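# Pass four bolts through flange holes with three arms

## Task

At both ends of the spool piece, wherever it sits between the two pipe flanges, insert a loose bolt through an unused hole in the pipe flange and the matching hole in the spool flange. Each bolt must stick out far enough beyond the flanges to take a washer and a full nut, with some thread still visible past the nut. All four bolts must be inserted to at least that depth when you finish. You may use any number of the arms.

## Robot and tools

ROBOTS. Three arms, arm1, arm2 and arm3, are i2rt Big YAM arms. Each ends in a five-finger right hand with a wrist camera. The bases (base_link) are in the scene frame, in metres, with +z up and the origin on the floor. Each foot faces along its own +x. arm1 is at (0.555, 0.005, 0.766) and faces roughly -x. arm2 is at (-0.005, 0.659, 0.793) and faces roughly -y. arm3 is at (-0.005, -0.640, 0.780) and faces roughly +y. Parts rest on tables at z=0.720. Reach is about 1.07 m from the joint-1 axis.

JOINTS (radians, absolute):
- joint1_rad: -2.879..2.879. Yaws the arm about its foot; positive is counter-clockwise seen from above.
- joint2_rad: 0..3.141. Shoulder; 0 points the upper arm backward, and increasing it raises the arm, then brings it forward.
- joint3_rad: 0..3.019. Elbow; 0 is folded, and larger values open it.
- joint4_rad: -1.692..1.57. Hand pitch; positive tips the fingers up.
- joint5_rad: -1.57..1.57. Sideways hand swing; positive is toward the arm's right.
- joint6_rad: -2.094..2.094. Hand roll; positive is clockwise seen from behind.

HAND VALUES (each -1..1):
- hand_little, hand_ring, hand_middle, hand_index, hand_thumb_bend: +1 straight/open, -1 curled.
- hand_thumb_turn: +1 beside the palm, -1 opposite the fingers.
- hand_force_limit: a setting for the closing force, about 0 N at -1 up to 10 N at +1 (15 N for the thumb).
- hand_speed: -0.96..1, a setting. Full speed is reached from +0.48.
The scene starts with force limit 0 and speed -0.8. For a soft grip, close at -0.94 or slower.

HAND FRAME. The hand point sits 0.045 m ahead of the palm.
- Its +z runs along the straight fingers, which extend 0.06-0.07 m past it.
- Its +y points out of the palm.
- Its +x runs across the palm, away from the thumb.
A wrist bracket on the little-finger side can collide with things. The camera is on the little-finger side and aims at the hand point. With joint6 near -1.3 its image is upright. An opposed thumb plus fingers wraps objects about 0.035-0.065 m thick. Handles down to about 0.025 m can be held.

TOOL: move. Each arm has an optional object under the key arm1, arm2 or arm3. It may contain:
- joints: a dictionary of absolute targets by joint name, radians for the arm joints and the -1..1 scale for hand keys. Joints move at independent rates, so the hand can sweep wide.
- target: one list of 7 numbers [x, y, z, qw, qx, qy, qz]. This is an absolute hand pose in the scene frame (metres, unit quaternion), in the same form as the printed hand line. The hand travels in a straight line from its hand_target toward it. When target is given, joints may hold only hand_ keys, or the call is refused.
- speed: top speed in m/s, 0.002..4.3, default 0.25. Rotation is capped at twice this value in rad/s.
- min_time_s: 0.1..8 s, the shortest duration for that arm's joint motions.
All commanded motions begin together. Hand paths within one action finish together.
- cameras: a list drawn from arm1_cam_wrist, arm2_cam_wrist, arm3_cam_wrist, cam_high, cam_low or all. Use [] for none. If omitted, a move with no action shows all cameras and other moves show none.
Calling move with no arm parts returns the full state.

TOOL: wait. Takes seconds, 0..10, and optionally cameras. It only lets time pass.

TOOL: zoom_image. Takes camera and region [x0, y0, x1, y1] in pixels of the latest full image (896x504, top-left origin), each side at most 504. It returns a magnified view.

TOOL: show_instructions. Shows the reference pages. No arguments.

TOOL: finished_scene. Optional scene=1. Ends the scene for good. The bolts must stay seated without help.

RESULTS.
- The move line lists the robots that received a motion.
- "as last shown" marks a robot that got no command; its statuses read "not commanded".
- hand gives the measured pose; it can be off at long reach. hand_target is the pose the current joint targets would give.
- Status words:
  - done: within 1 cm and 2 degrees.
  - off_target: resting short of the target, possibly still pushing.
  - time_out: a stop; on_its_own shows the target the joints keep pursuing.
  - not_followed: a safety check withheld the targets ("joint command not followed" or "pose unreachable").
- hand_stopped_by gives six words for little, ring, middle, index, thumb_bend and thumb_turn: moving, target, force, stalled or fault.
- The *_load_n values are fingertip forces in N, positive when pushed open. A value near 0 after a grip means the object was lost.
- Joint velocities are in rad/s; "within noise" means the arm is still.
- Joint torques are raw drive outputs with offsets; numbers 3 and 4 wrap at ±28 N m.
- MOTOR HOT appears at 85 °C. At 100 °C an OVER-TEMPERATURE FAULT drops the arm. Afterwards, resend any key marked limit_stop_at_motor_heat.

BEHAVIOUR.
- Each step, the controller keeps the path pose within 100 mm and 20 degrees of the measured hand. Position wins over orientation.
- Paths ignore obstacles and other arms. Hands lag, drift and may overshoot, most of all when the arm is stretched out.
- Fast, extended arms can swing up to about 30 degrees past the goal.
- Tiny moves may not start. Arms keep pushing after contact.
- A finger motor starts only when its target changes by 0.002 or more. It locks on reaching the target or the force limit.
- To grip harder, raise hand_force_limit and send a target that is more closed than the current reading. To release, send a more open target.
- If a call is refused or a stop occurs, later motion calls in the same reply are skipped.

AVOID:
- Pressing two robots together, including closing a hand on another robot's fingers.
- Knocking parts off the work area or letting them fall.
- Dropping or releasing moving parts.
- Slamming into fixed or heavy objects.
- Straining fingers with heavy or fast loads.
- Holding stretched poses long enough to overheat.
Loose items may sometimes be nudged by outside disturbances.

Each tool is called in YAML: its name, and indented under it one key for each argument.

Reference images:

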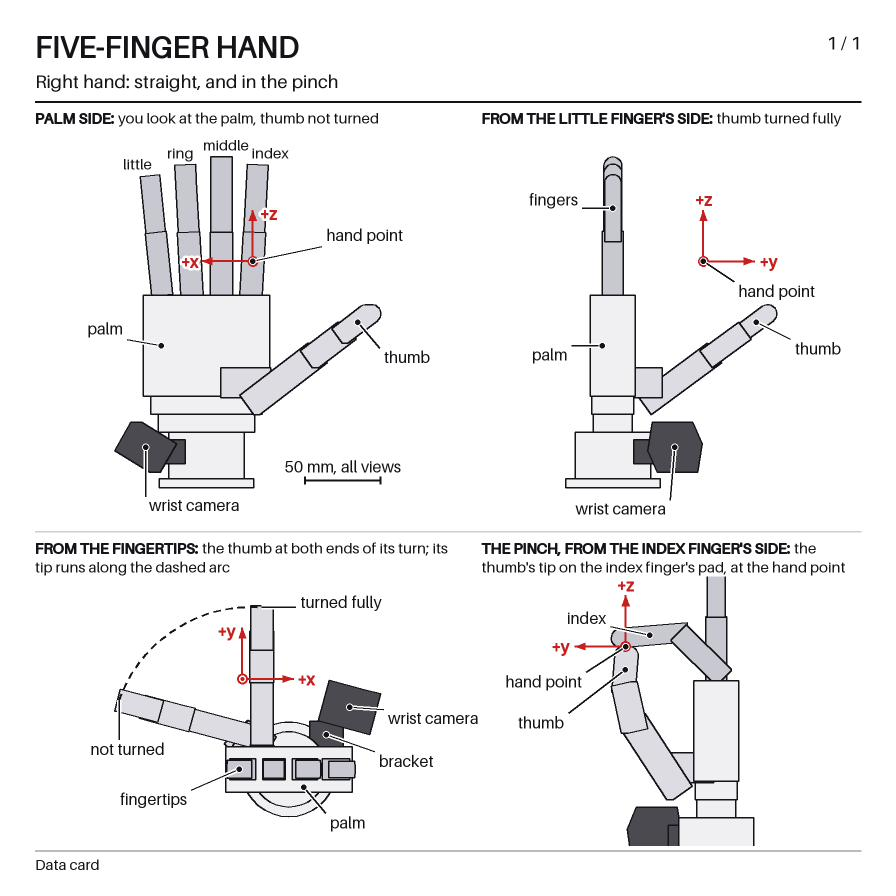

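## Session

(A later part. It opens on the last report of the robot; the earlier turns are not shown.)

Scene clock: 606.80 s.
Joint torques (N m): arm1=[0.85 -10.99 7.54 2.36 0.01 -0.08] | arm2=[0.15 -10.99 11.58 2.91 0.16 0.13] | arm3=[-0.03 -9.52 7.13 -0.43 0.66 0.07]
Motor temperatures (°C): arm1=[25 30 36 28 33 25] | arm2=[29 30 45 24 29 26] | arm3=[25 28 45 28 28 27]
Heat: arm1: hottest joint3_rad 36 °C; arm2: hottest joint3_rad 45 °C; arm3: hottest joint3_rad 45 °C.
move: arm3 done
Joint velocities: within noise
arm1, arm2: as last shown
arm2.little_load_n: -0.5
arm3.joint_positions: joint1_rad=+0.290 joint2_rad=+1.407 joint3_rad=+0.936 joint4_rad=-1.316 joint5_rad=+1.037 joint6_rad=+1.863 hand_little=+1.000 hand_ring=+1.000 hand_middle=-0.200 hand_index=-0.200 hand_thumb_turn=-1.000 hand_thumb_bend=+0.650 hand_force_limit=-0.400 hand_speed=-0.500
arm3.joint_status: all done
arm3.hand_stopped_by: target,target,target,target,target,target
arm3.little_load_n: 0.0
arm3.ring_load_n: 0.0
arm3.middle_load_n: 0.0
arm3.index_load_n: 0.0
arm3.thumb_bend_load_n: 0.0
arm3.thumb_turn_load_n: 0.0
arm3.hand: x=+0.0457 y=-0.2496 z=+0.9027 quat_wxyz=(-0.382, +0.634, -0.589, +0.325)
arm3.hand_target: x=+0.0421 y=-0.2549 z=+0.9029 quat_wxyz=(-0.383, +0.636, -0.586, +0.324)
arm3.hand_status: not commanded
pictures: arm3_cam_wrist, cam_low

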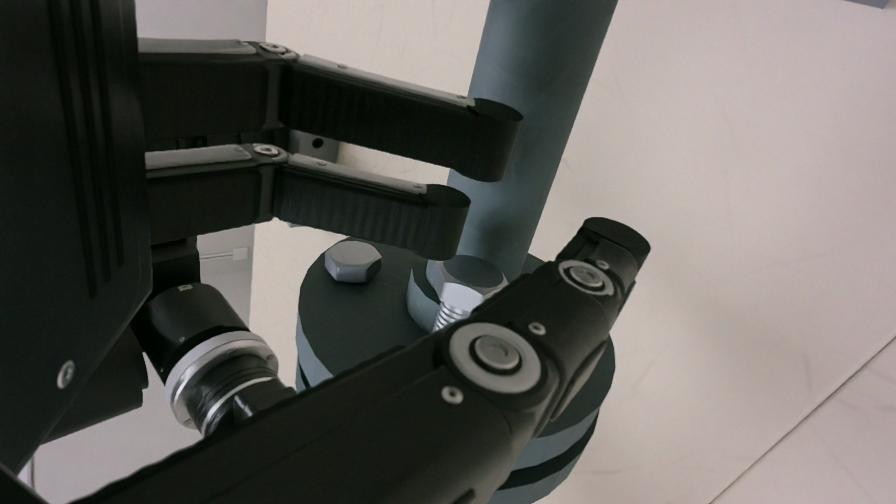

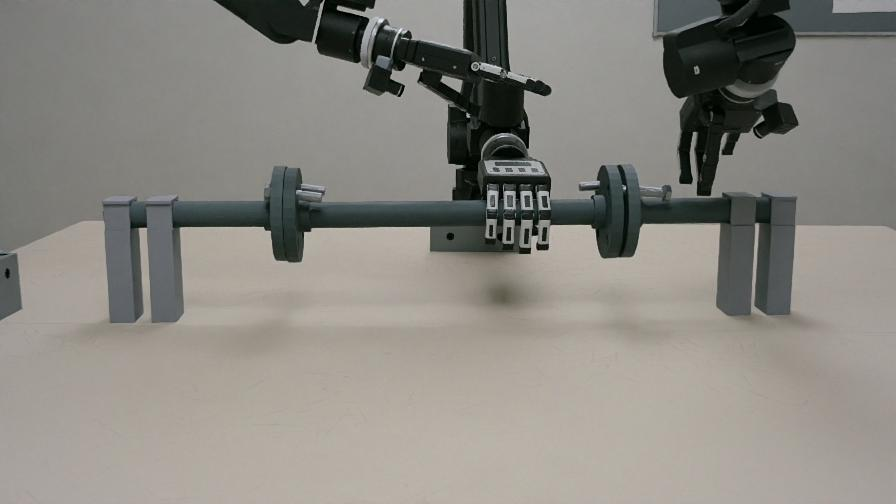

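move:
  arm3: {"target": [0.0465, -0.2565, 0.885, -0.383, 0.636, -0.586, 0.324], "speed": 0.05}
  cameras: ["cam_low", "arm3_cam_wrist", "cam_high"]

zoom_image:
  camera: "cam_low"
  region: [590, 145, 730, 245]

zoom_image:
  camera: "cam_high"
  region: [470, 200, 570, 280]

Scene clock: 608.00 s.
Joint torques (N m): arm1=[0.79 -10.99 7.56 2.37 0.01 -0.09] | arm2=[0.67 -11.05 11.69 2.73 0.18 0.14] | arm3=[-1.03 -8.29 6.94 0.32 0.76 -0.14]
Motor temperatures (°C): arm1=[25 30 36 28 33 24] | arm2=[29 30 45 24 29 26] | arm3=[25 28 45 28 27 27]
Heat: arm1: hottest joint3_rad 36 °C; arm2: hottest joint3_rad 45 °C; arm3: hottest joint3_rad 45 °C.
move: arm3 done
Joint velocities: within noise
arm1, arm2: as last shown
arm2.little_load_n: 0.0
arm2.thumb_turn_load_n: -0.5
arm3.joint_positions: joint1_rad=+0.290 joint2_rad=+1.407 joint3_rad=+0.899 joint4_rad=-1.265 joint5_rad=+1.037 joint6_rad=+1.862 hand_little=+1.000 hand_ring=+1.000 hand_middle=-0.200 hand_index=-0.200 hand_thumb_turn=-1.000 hand_thumb_bend=+0.650 hand_force_limit=-0.400 hand_speed=-0.500
arm3.joint_status: not commanded
arm3.hand_stopped_by: target,target,target,target,target,target
arm3.little_load_n: 0.0
arm3.ring_load_n: 0.0
arm3.middle_load_n: 0.0
arm3.index_load_n: 0.0
arm3.thumb_bend_load_n: 0.0
arm3.thumb_turn_load_n: 0.0
arm3.hand: x=+0.0467 y=-0.2534 z=+0.8901 quat_wxyz=(-0.385, +0.632, -0.591, +0.321)
arm3.hand_target: x=+0.0465 y=-0.2565 z=+0.8851 quat_wxyz=(-0.383, +0.636, -0.586, +0.324)
arm3.hand_status: done (0.006 m and 0.8 deg from the pose sent, 0.019 m and 0.4 deg at the start)
pictures: arm3_cam_wrist, cam_high, cam_low

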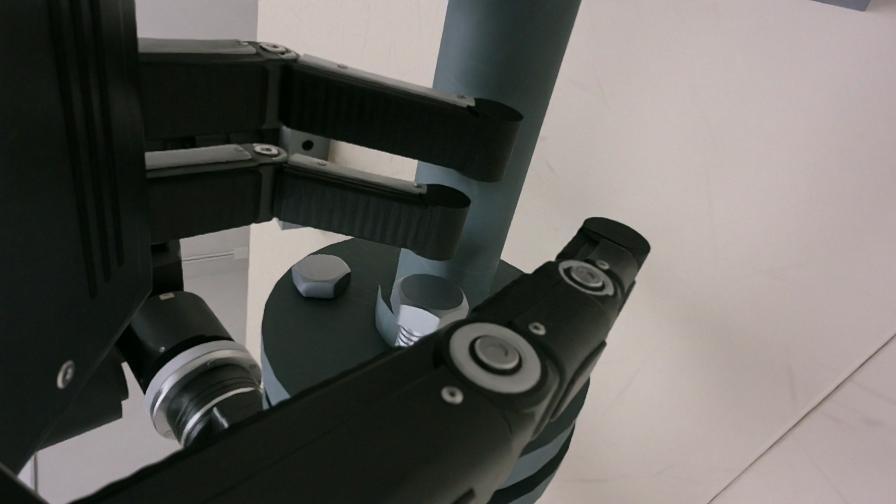

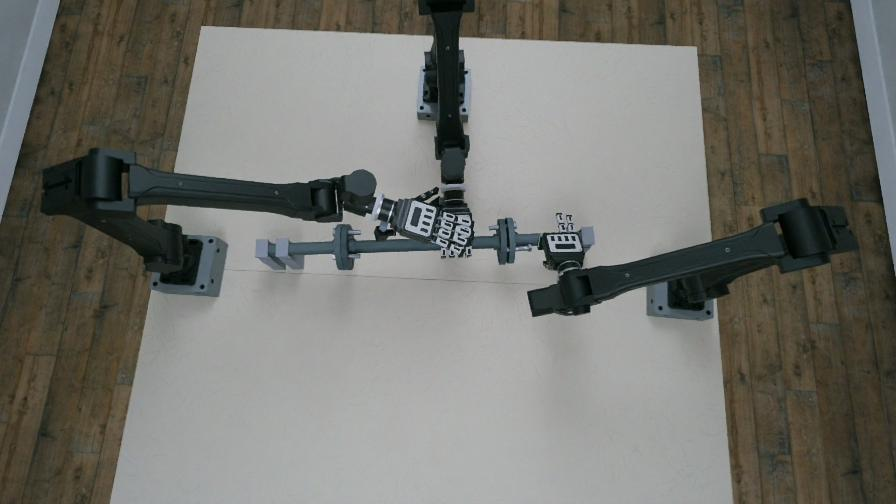

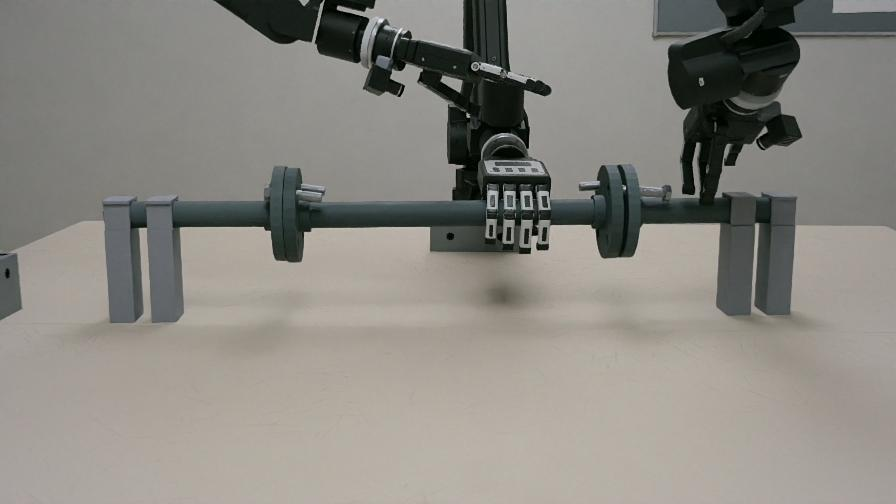

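Scaled by 3.600.

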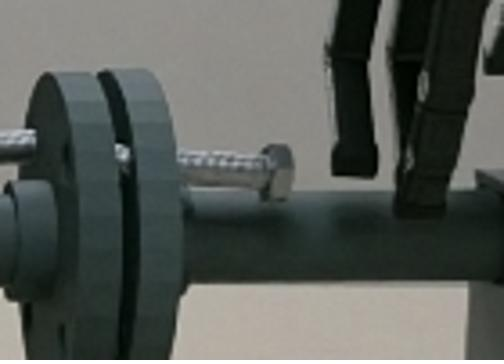

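Scaled by 5.040.

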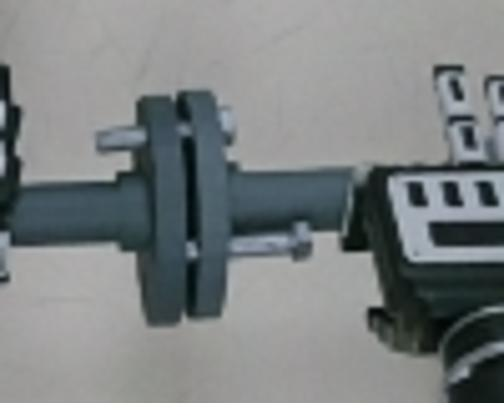

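move:
  arm3: {"target": [0.0465, -0.2515, 0.879, -0.383, 0.636, -0.586, 0.324], "speed": 0.05}
  cameras: ["cam_low", "arm3_cam_wrist", "cam_high"]

zoom_image:
  camera: "cam_low"
  region: [590, 145, 730, 245]

zoom_image:
  camera: "cam_high"
  region: [470, 200, 570, 280]

Scene clock: 609.20 s.
Joint torques (N m): arm1=[0.85 -10.93 7.56 2.36 0.01 -0.08] | arm2=[-0.32 -10.93 11.63 2.89 0.15 0.12] | arm3=[-1.38 -6.89 7.17 0.35 0.79 -0.13]
Motor temperatures (°C): arm1=[25 30 36 28 33 24] | arm2=[29 30 45 24 29 26] | arm3=[25 28 45 28 27 27]
Heat: arm1: hottest joint3_rad 36 °C; arm2: hottest joint3_rad 45 °C; arm3: hottest joint3_rad 45 °C.
move: arm3 done
Joint velocities: within noise
arm1, arm2: as last shown
arm2.thumb_turn_load_n: 0.0
arm3.joint_positions: joint1_rad=+0.290 joint2_rad=+1.410 joint3_rad=+0.899 joint4_rad=-1.243 joint5_rad=+1.037 joint6_rad=+1.856 hand_little=+1.000 hand_ring=+1.000 hand_middle=-0.200 hand_index=-0.200 hand_thumb_turn=-1.000 hand_thumb_bend=+0.650 hand_force_limit=-0.400 hand_speed=-0.500
arm3.joint_status: not commanded
arm3.hand_stopped_by: target,target,target,target,target,target
arm3.little_load_n: 0.0
arm3.ring_load_n: 0.0
arm3.middle_load_n: 0.0
arm3.index_load_n: 0.0
arm3.thumb_bend_load_n: -0.5
arm3.thumb_turn_load_n: 0.0
arm3.hand: x=+0.0454 y=-0.2490 z=+0.8891 quat_wxyz=(-0.389, +0.631, -0.593, +0.315)
arm3.hand_target: x=+0.0465 y=-0.2517 z=+0.8793 quat_wxyz=(-0.383, +0.636, -0.586, +0.324)
arm3.hand_status: done (0.010 m and 1.6 deg from the pose sent, 0.011 m and 0.9 deg at the start)
pictures: arm3_cam_wrist, cam_high, cam_low

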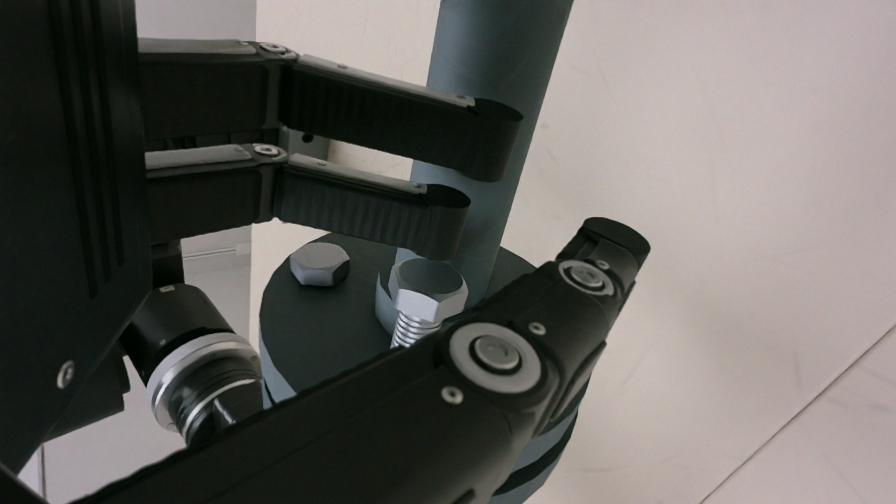

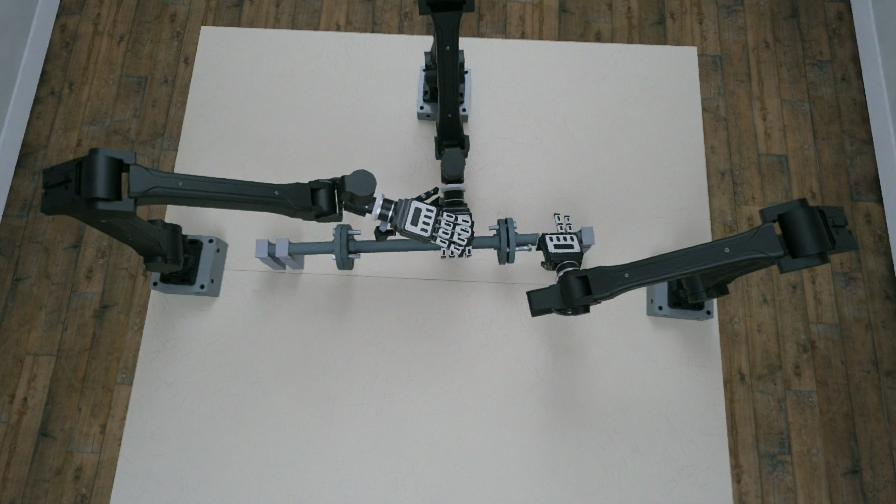

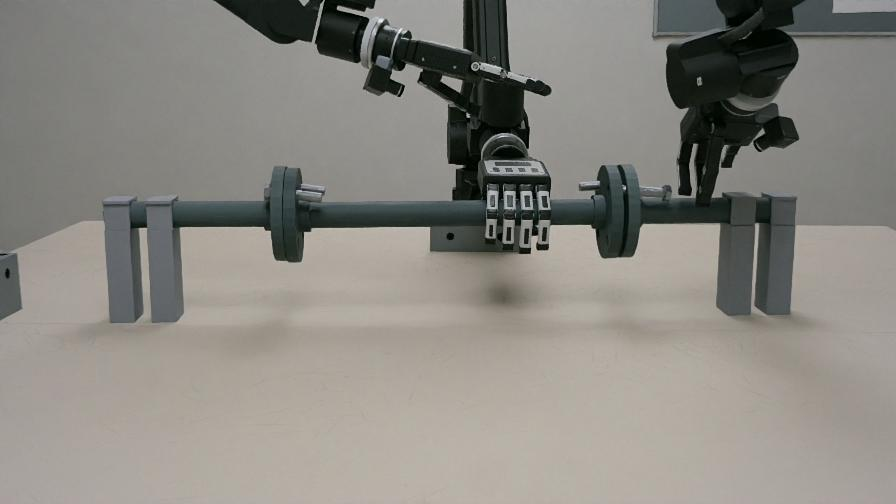

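Scaled by 3.600.

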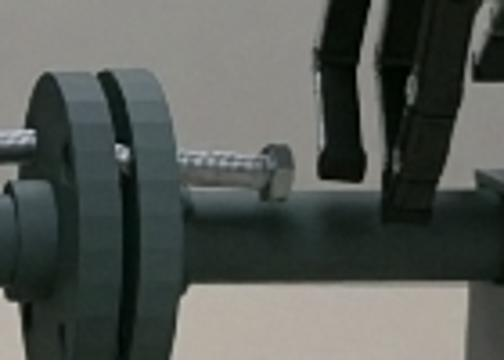

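Scaled by 5.040.

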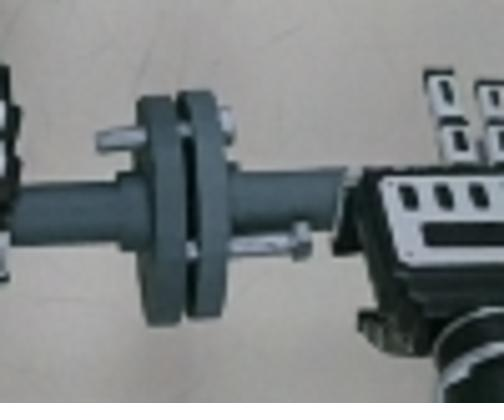

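move:
  arm3: {"target": [0.0475, -0.2465, 0.874, -0.383, 0.636, -0.586, 0.324], "speed": 0.05}
  cameras: ["cam_low", "cam_high"]

zoom_image:
  camera: "cam_low"
  region: [590, 145, 730, 245]

zoom_image:
  camera: "cam_high"
  region: [470, 200, 570, 280]

Scene clock: 610.37 s.
Joint torques (N m): arm1=[0.85 -10.99 7.56 2.36 0.01 -0.08] | arm2=[-0.44 -10.99 11.55 2.99 0.2 0.16] | arm3=[-1.73 -7.24 7.35 0.35 0.83 -0.15]
Motor temperatures (°C): arm1=[25 30 36 28 33 24] | arm2=[29 30 45 24 29 26] | arm3=[25 28 45 28 27 27]
Heat: arm1: hottest joint3_rad 36 °C; arm2: hottest joint3_rad 45 °C; arm3: hottest joint3_rad 45 °C.
move: arm3 done
Joint velocities: within noise
arm1, arm2: as last shown
arm2.ring_load_n: -0.5
arm3.joint_positions: joint1_rad=+0.290 joint2_rad=+1.429 joint3_rad=+0.899 joint4_rad=-1.219 joint5_rad=+1.037 joint6_rad=+1.844 hand_little=+1.000 hand_ring=+1.000 hand_middle=-0.200 hand_index=-0.200 hand_thumb_turn=-1.000 hand_thumb_bend=+0.650 hand_force_limit=-0.400 hand_speed=-0.500
arm3.joint_status: not commanded
arm3.hand_stopped_by: target,target,target,target,target,target
arm3.little_load_n: 0.0
arm3.ring_load_n: -0.5
arm3.middle_load_n: 0.0
arm3.index_load_n: 0.0
arm3.thumb_bend_load_n: 0.0
arm3.thumb_turn_load_n: 0.0
arm3.hand: x=+0.0442 y=-0.2450 z=+0.8824 quat_wxyz=(-0.389, +0.634, -0.590, +0.315)
arm3.hand_target: x=+0.0474 y=-0.2467 z=+0.8742 quat_wxyz=(-0.383, +0.636, -0.586, +0.324)
arm3.hand_status: done (0.009 m and 1.3 deg from the pose sent, 0.015 m and 1.6 deg at the start)
pictures: cam_high, cam_low

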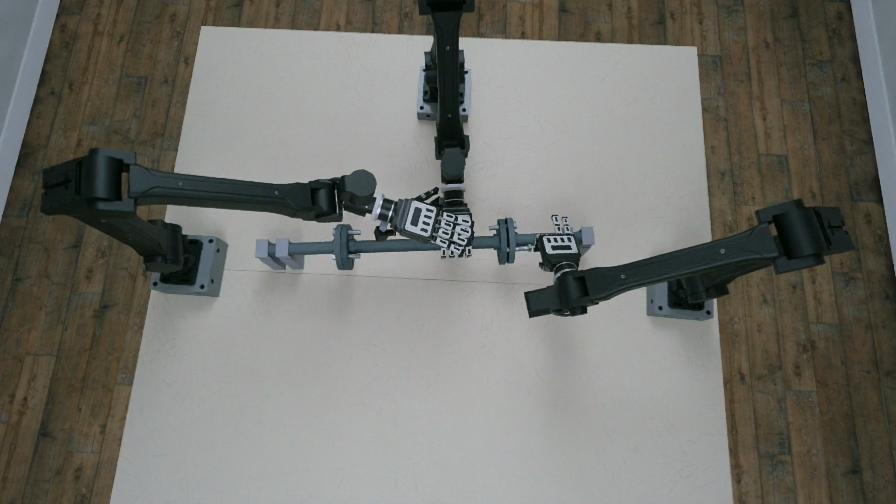

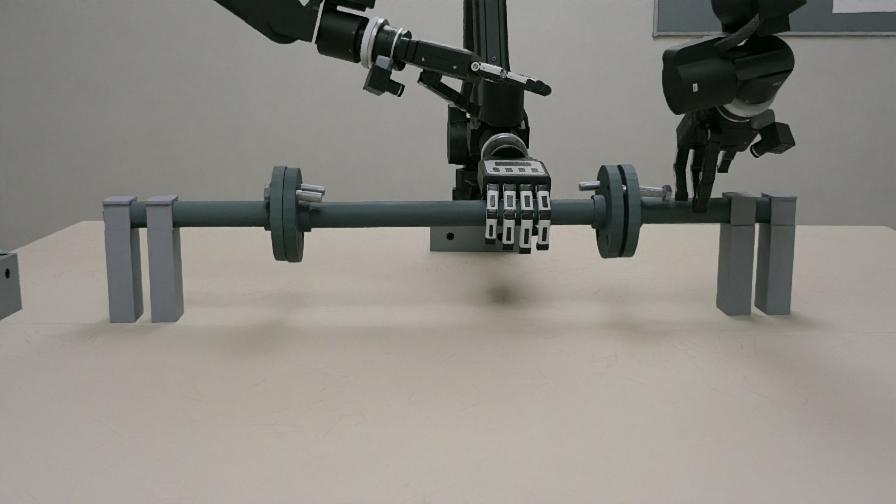

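Scaled by 3.600.

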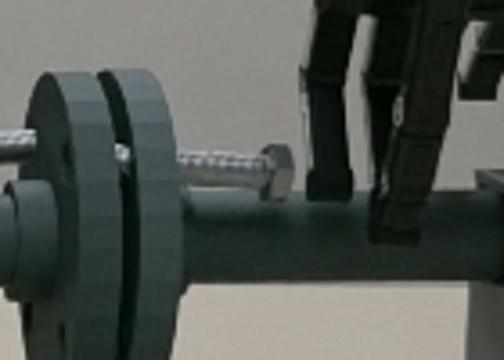

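Scaled by 5.040.

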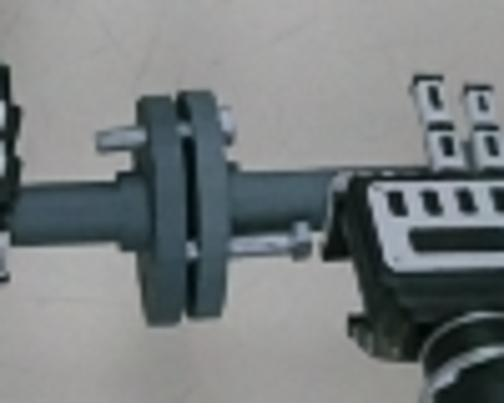

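move:
  arm3: {"target": [0.0475, -0.2385, 0.874, -0.383, 0.636, -0.586, 0.324], "speed": 0.04}
  cameras: ["cam_low", "cam_high", "arm2_cam_wrist"]

zoom_image:
  camera: "cam_low"
  region: [590, 145, 730, 245]

zoom_image:
  camera: "arm2_cam_wrist"
  region: [485, 115, 520, 150]

Scene clock: 611.73 s.
Joint torques (N m): arm1=[0.85 -10.99 7.54 2.36 0.01 -0.08] | arm2=[-0.15 -10.87 11.67 2.91 0.18 0.1] | arm3=[-2.26 -7.24 8.75 0.34 0.83 -0.13]
Motor temperatures (°C): arm1=[25 30 36 28 33 24] | arm2=[29 30 45 24 29 26] | arm3=[25 28 44 28 27 27]
Heat: arm1: hottest joint3_rad 36 °C; arm2: hottest joint3_rad 45 °C; arm3: hottest joint3_rad 44 °C.
move: arm3 done
Joint velocities: within noise
arm1, arm2: as last shown
arm2.ring_load_n: 0.0
arm3.joint_positions: joint1_rad=+0.290 joint2_rad=+1.446 joint3_rad=+0.899 joint4_rad=-1.211 joint5_rad=+1.039 joint6_rad=+1.834 hand_little=+1.000 hand_ring=+1.000 hand_middle=-0.200 hand_index=-0.200 hand_thumb_turn=-1.000 hand_thumb_bend=+0.650 hand_force_limit=-0.400 hand_speed=-0.500
arm3.joint_status: not commanded
arm3.hand_stopped_by: target,target,target,target,target,target
arm3.little_load_n: 0.0
arm3.ring_load_n: 0.0
arm3.middle_load_n: 0.0
arm3.index_load_n: 0.0
arm3.thumb_bend_load_n: 0.0
arm3.thumb_turn_load_n: -0.5
arm3.hand: x=+0.0440 y=-0.2445 z=+0.8762 quat_wxyz=(-0.385, +0.638, -0.585, +0.321)
arm3.hand_target: x=+0.0475 y=-0.2387 z=+0.8741 quat_wxyz=(-0.383, +0.636, -0.586, +0.324)
arm3.hand_status: done (0.007 m and 0.5 deg from the pose sent, 0.011 m and 1.3 deg at the start)
pictures: arm2_cam_wrist, cam_high, cam_low

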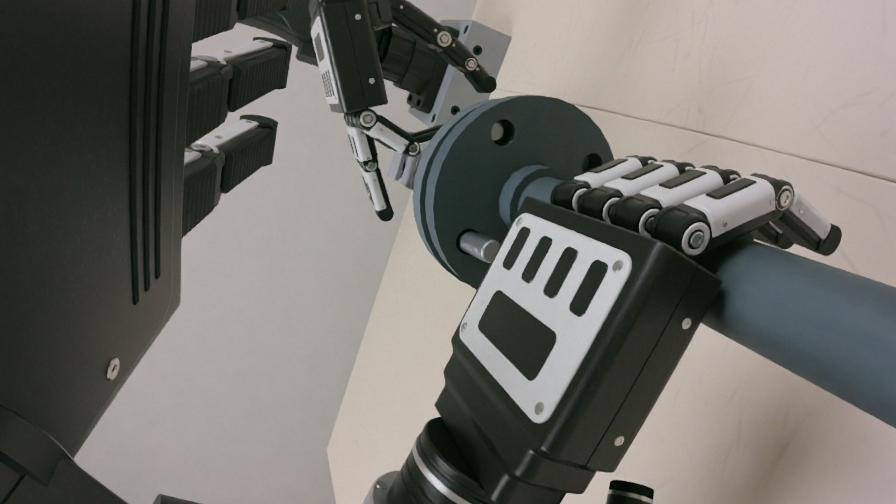

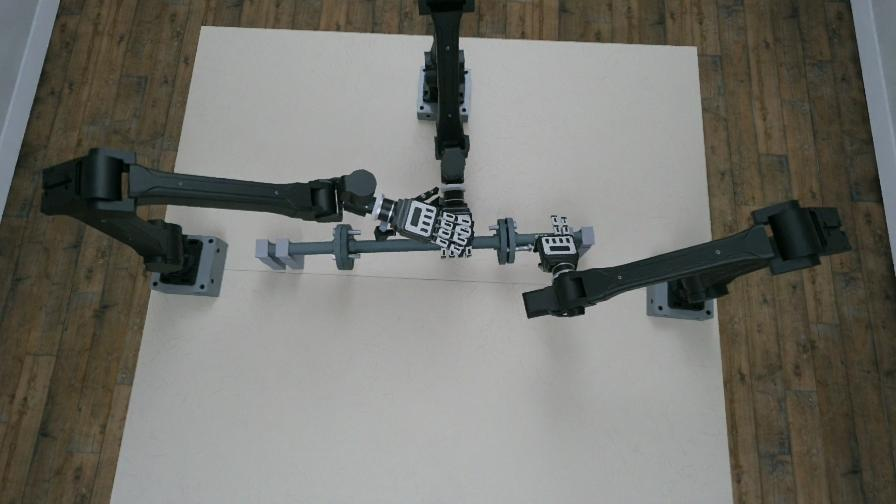

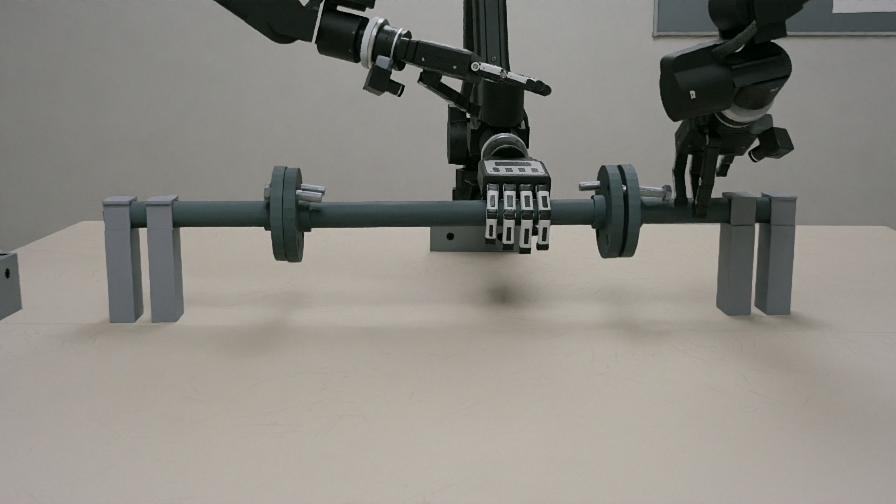

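Scaled by 3.600.

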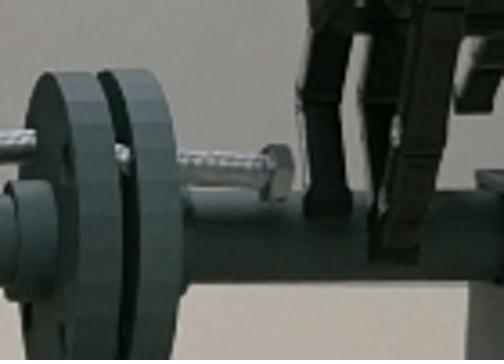

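Scaled by 14.400.

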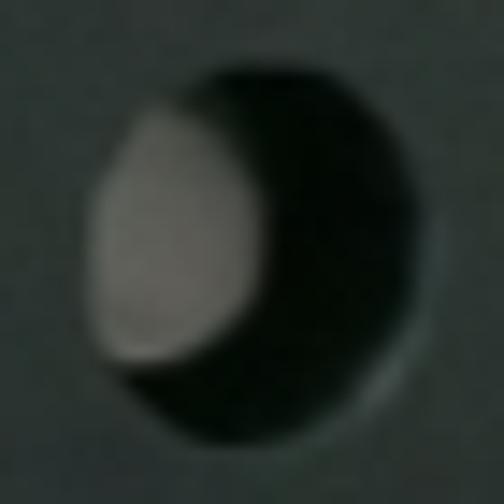

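move:
  arm3: {"target": [0.0475, -0.2345, 0.883, -0.383, 0.636, -0.586, 0.324], "speed": 0.04}
  cameras: ["cam_low", "arm2_cam_wrist"]

zoom_image:
  camera: "cam_low"
  region: [590, 145, 730, 245]

zoom_image:
  camera: "arm2_cam_wrist"
  region: [485, 115, 520, 150]

Scene clock: 613.20 s.
Joint torques (N m): arm1=[0.79 -10.93 7.56 2.36 0.01 -0.08] | arm2=[0.09 -11.28 11.71 2.86 0.14 0.14] | arm3=[-2.14 -7.77 10.43 -0.42 0.83 -0.13]
Motor temperatures (°C): arm1=[25 30 36 28 33 24] | arm2=[29 30 45 24 29 26] | arm3=[25 28 44 28 27 27]
Heat: arm1: hottest joint3_rad 36 °C; arm2: hottest joint3_rad 45 °C; arm3: hottest joint3_rad 44 °C.
move: arm3 off_target
Joint velocities: within noise
arm1, arm2: as last shown
arm3.joint_positions: joint1_rad=+0.288 joint2_rad=+1.446 joint3_rad=+0.899 joint4_rad=-1.213 joint5_rad=+1.039 joint6_rad=+1.828 hand_little=+1.000 hand_ring=+1.000 hand_middle=-0.200 hand_index=-0.200 hand_thumb_turn=-1.000 hand_thumb_bend=+0.650 hand_force_limit=-0.400 hand_speed=-0.500
arm3.joint_status: not commanded
arm3.hand_stopped_by: target,target,target,target,target,target
arm3.little_load_n: 0.0
arm3.ring_load_n: 0.0
arm3.middle_load_n: 0.0
arm3.index_load_n: 0.0
arm3.thumb_bend_load_n: 0.0
arm3.thumb_turn_load_n: 0.0
arm3.hand: x=+0.0452 y=-0.2455 z=+0.8760 quat_wxyz=(-0.383, +0.639, -0.583, +0.324)
arm3.hand_target: x=+0.0475 y=-0.2348 z=+0.8831 quat_wxyz=(-0.383, +0.636, -0.586, +0.324)
arm3.hand_status: off_target (0.013 m and 0.5 deg from the pose sent, 0.013 m and 0.5 deg at the start)
pictures: arm2_cam_wrist, cam_low

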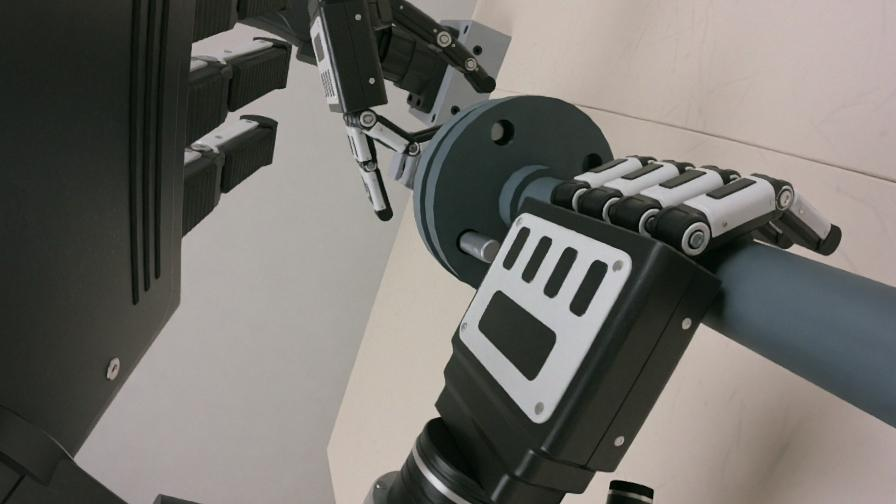

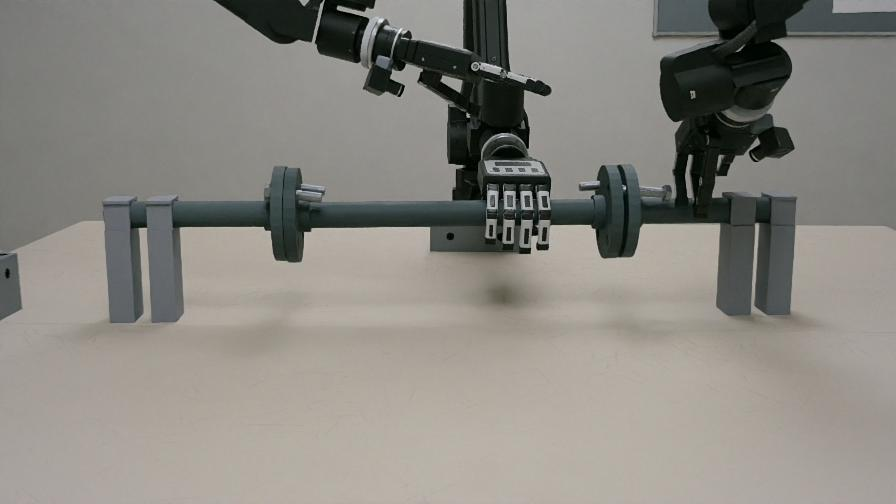

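Scaled by 3.600.

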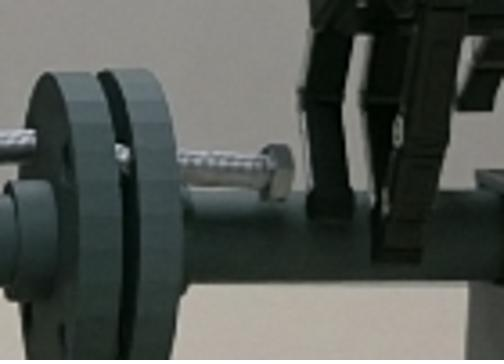

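Scaled by 14.400.

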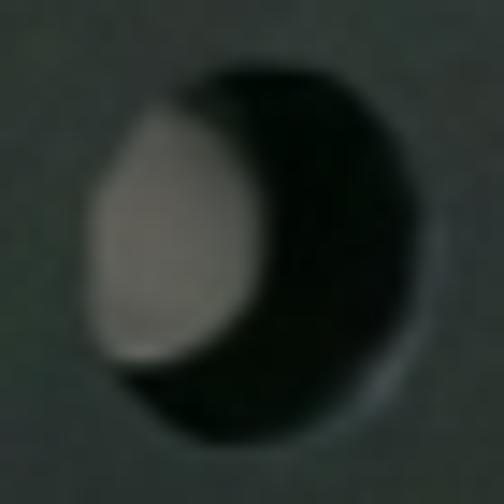

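move:
  arm3: {"target": [0.0475, -0.2315, 0.885, -0.383, 0.636, -0.586, 0.324], "speed": 0.03}
  cameras: ["cam_low", "arm2_cam_wrist"]

zoom_image:
  camera: "cam_low"
  region: [590, 145, 730, 245]

zoom_image:
  camera: "arm2_cam_wrist"
  region: [485, 115, 520, 150]

Scene clock: 614.50 s.
Joint torques (N m): arm1=[0.85 -11.05 7.54 2.36 0.01 -0.08] | arm2=[-0.15 -10.75 11.78 2.92 0.16 0.14] | arm3=[-2.2 -7.53 11.17 -0.42 0.83 -0.14]
Motor temperatures (°C): arm1=[25 30 36 28 33 24] | arm2=[29 30 45 24 28 26] | arm3=[25 28 44 28 27 27]
Heat: arm1: hottest joint3_rad 36 °C; arm2: hottest joint3_rad 45 °C; arm3: hottest joint3_rad 44 °C.
move: arm3 off_target
Joint velocities: within noise
arm1, arm2: as last shown
arm2.thumb_turn_load_n: -0.5
arm3.joint_positions: joint1_rad=+0.286 joint2_rad=+1.446 joint3_rad=+0.899 joint4_rad=-1.216 joint5_rad=+1.039 joint6_rad=+1.824 hand_little=+1.000 hand_ring=+1.000 hand_middle=-0.200 hand_index=-0.200 hand_thumb_turn=-1.000 hand_thumb_bend=+0.650 hand_force_limit=-0.400 hand_speed=-0.500
arm3.joint_status: not commanded
arm3.hand_stopped_by: target,target,target,target,target,target
arm3.little_load_n: 0.0
arm3.ring_load_n: 0.0
arm3.middle_load_n: 0.0
arm3.index_load_n: 0.0
arm3.thumb_bend_load_n: 0.0
arm3.thumb_turn_load_n: 0.0
arm3.hand: x=+0.0461 y=-0.2464 z=+0.8760 quat_wxyz=(-0.382, +0.640, -0.582, +0.326)
arm3.hand_target: x=+0.0476 y=-0.2321 z=+0.8852 quat_wxyz=(-0.383, +0.636, -0.586, +0.324)
arm3.hand_status: off_target (0.017 m and 0.7 deg from the pose sent, 0.017 m and 0.5 deg at the start)
pictures: arm2_cam_wrist, cam_low

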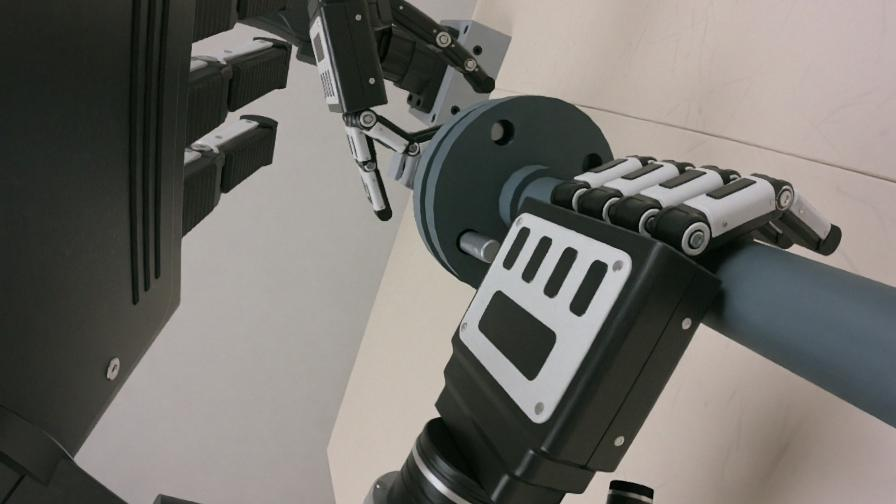

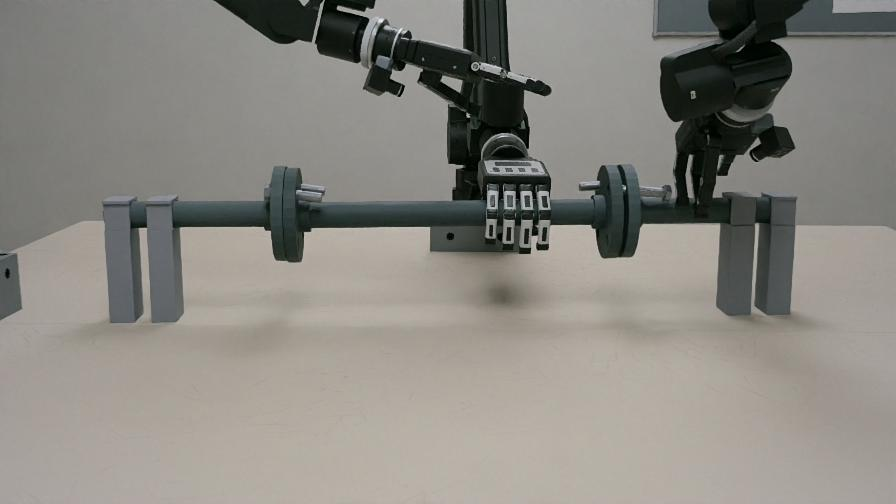

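Scaled by 3.600.

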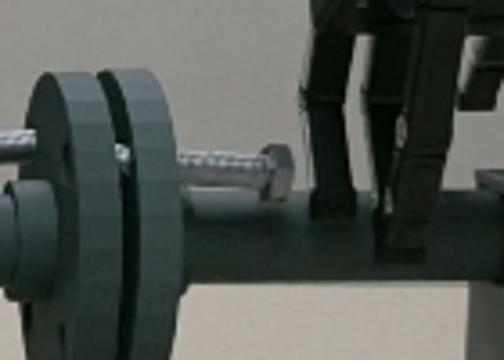

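Scaled by 14.400.

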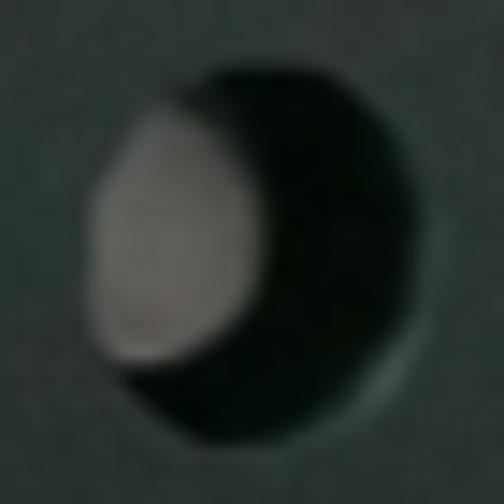

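move:
  arm3: {"target": [0.0475, -0.2275, 0.885, -0.383, 0.636, -0.586, 0.324], "speed": 0.03}
  cameras: ["cam_low", "arm2_cam_wrist"]

zoom_image:
  camera: "cam_low"
  region: [590, 145, 730, 245]

zoom_image:
  camera: "arm2_cam_wrist"
  region: [485, 115, 520, 150]

Scene clock: 615.73 s.
Joint torques (N m): arm1=[0.85 -10.99 7.56 2.35 0.01 -0.08] | arm2=[-0.21 -11.34 11.58 3.02 0.17 0.14] | arm3=[-2.37 -7.36 11 -0.31 0.82 -0.13]
Motor temperatures (°C): arm1=[25 30 36 28 33 24] | arm2=[29 30 45 24 28 26] | arm3=[25 28 44 28 27 27]
Heat: arm1: hottest joint3_rad 36 °C; arm2: hottest joint3_rad 45 °C; arm3: hottest joint3_rad 44 °C.
move: arm3 off_target
Joint velocities: within noise
arm1.joint_positions: joint1_rad=+0.119 joint2_rad=+1.561 joint3_rad=+0.438 joint4_rad=+0.976 joint5_rad=+0.019 joint6_rad=+0.011 hand_little=-0.150 hand_ring=-0.150 hand_middle=-0.150 hand_index=-0.150 hand_thumb_turn=-1.000 hand_thumb_bend=-0.197 hand_force_limit=-0.600 hand_speed=-0.850
arm1.joint_status: not commanded
arm1.hand_stopped_by: target,target,target,target,force,target
arm1.little_load_n: 0.0
arm1.ring_load_n: 0.0
arm1.middle_load_n: 0.0
arm1.index_load_n: 0.0
arm1.thumb_bend_load_n: 4.5
arm1.thumb_turn_load_n: 1.0
arm1.hand: x=+0.0524 y=-0.0786 z=+0.8328 quat_wxyz=(-0.439, +0.512, +0.558, -0.484)
arm1.hand_target: x=+0.0315 y=-0.0796 z=+0.8626 quat_wxyz=(-0.457, +0.495, +0.543, -0.501)
arm1.hand_status: not commanded
arm2.joint_positions: joint1_rad=+0.216 joint2_rad=+1.637 joint3_rad=+1.056 joint4_rad=+0.341 joint5_rad=+0.407 joint6_rad=-0.012 hand_little=+1.000 hand_ring=+1.000 hand_middle=+1.000 hand_index=+1.000 hand_thumb_turn=+1.000 hand_thumb_bend=+1.000 hand_force_limit=+0.000 hand_speed=-0.800
arm2.joint_status: not commanded
arm2.hand_stopped_by: target,target,target,target,target,target
arm2.little_load_n: 0.0
arm2.ring_load_n: 0.0
arm2.middle_load_n: 0.0
arm2.index_load_n: 0.0
arm2.thumb_bend_load_n: 0.0
arm2.thumb_turn_load_n: 0.0
arm2.hand: x=+0.0805 y=-0.0115 z=+0.9730 quat_wxyz=(+0.104, -0.042, -0.775, +0.621)
arm2.hand_target: x=+0.0870 y=-0.0279 z=+0.9946 quat_wxyz=(+0.095, -0.052, -0.760, +0.641)
arm2.hand_status: not commanded
arm3.joint_positions: joint1_rad=+0.284 joint2_rad=+1.452 joint3_rad=+0.911 joint4_rad=-1.216 joint5_rad=+1.040 joint6_rad=+1.819 hand_little=+1.000 hand_ring=+1.000 hand_middle=-0.200 hand_index=-0.200 hand_thumb_turn=-1.000 hand_thumb_bend=+0.650 hand_force_limit=-0.400 hand_speed=-0.500
arm3.joint_status: not commanded
arm3.hand_stopped_by: target,target,target,target,target,target
arm3.little_load_n: 0.0
arm3.ring_load_n: -0.5
arm3.middle_load_n: 0.0
arm3.index_load_n: 0.0
arm3.thumb_bend_load_n: 0.0
arm3.thumb_turn_load_n: 0.0
arm3.hand: x=+0.0456 y=-0.2419 z=+0.8781 quat_wxyz=(-0.383, +0.640, -0.582, +0.325)
arm3.hand_target: x=+0.0475 y=-0.2280 z=+0.8851 quat_wxyz=(-0.383, +0.636, -0.586, +0.324)
arm3.hand_status: off_target (0.016 m and 0.7 deg from the pose sent, 0.021 m and 0.7 deg at the start)
pictures: arm2_cam_wrist, cam_low

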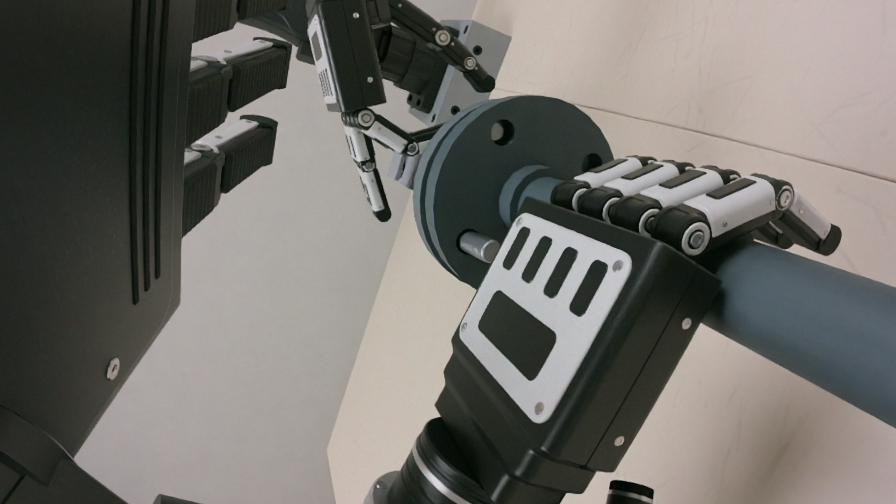

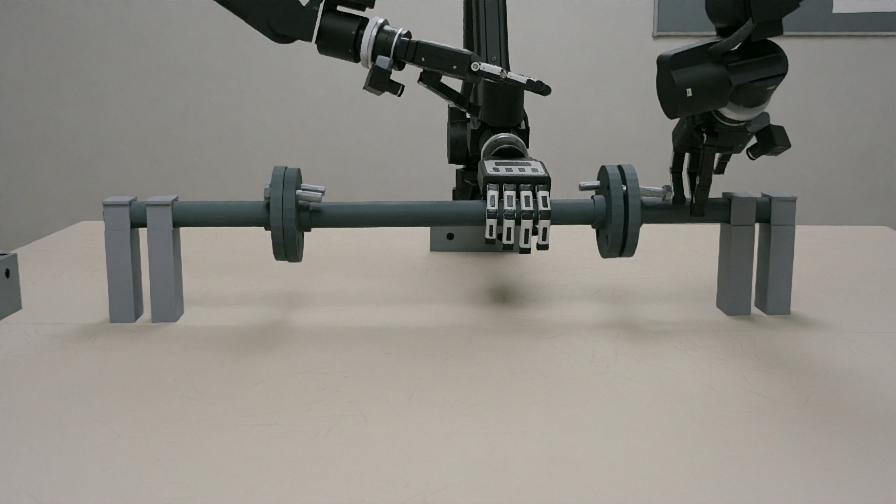

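Scaled by 3.600.

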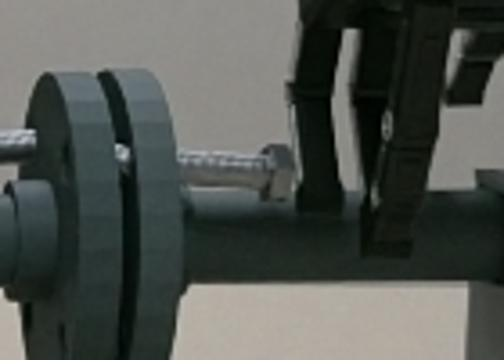

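Scaled by 14.400.

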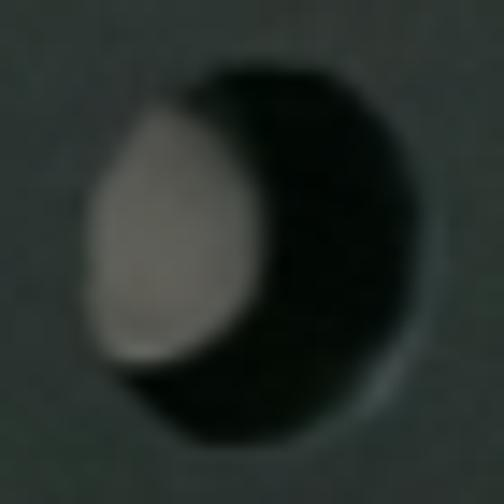

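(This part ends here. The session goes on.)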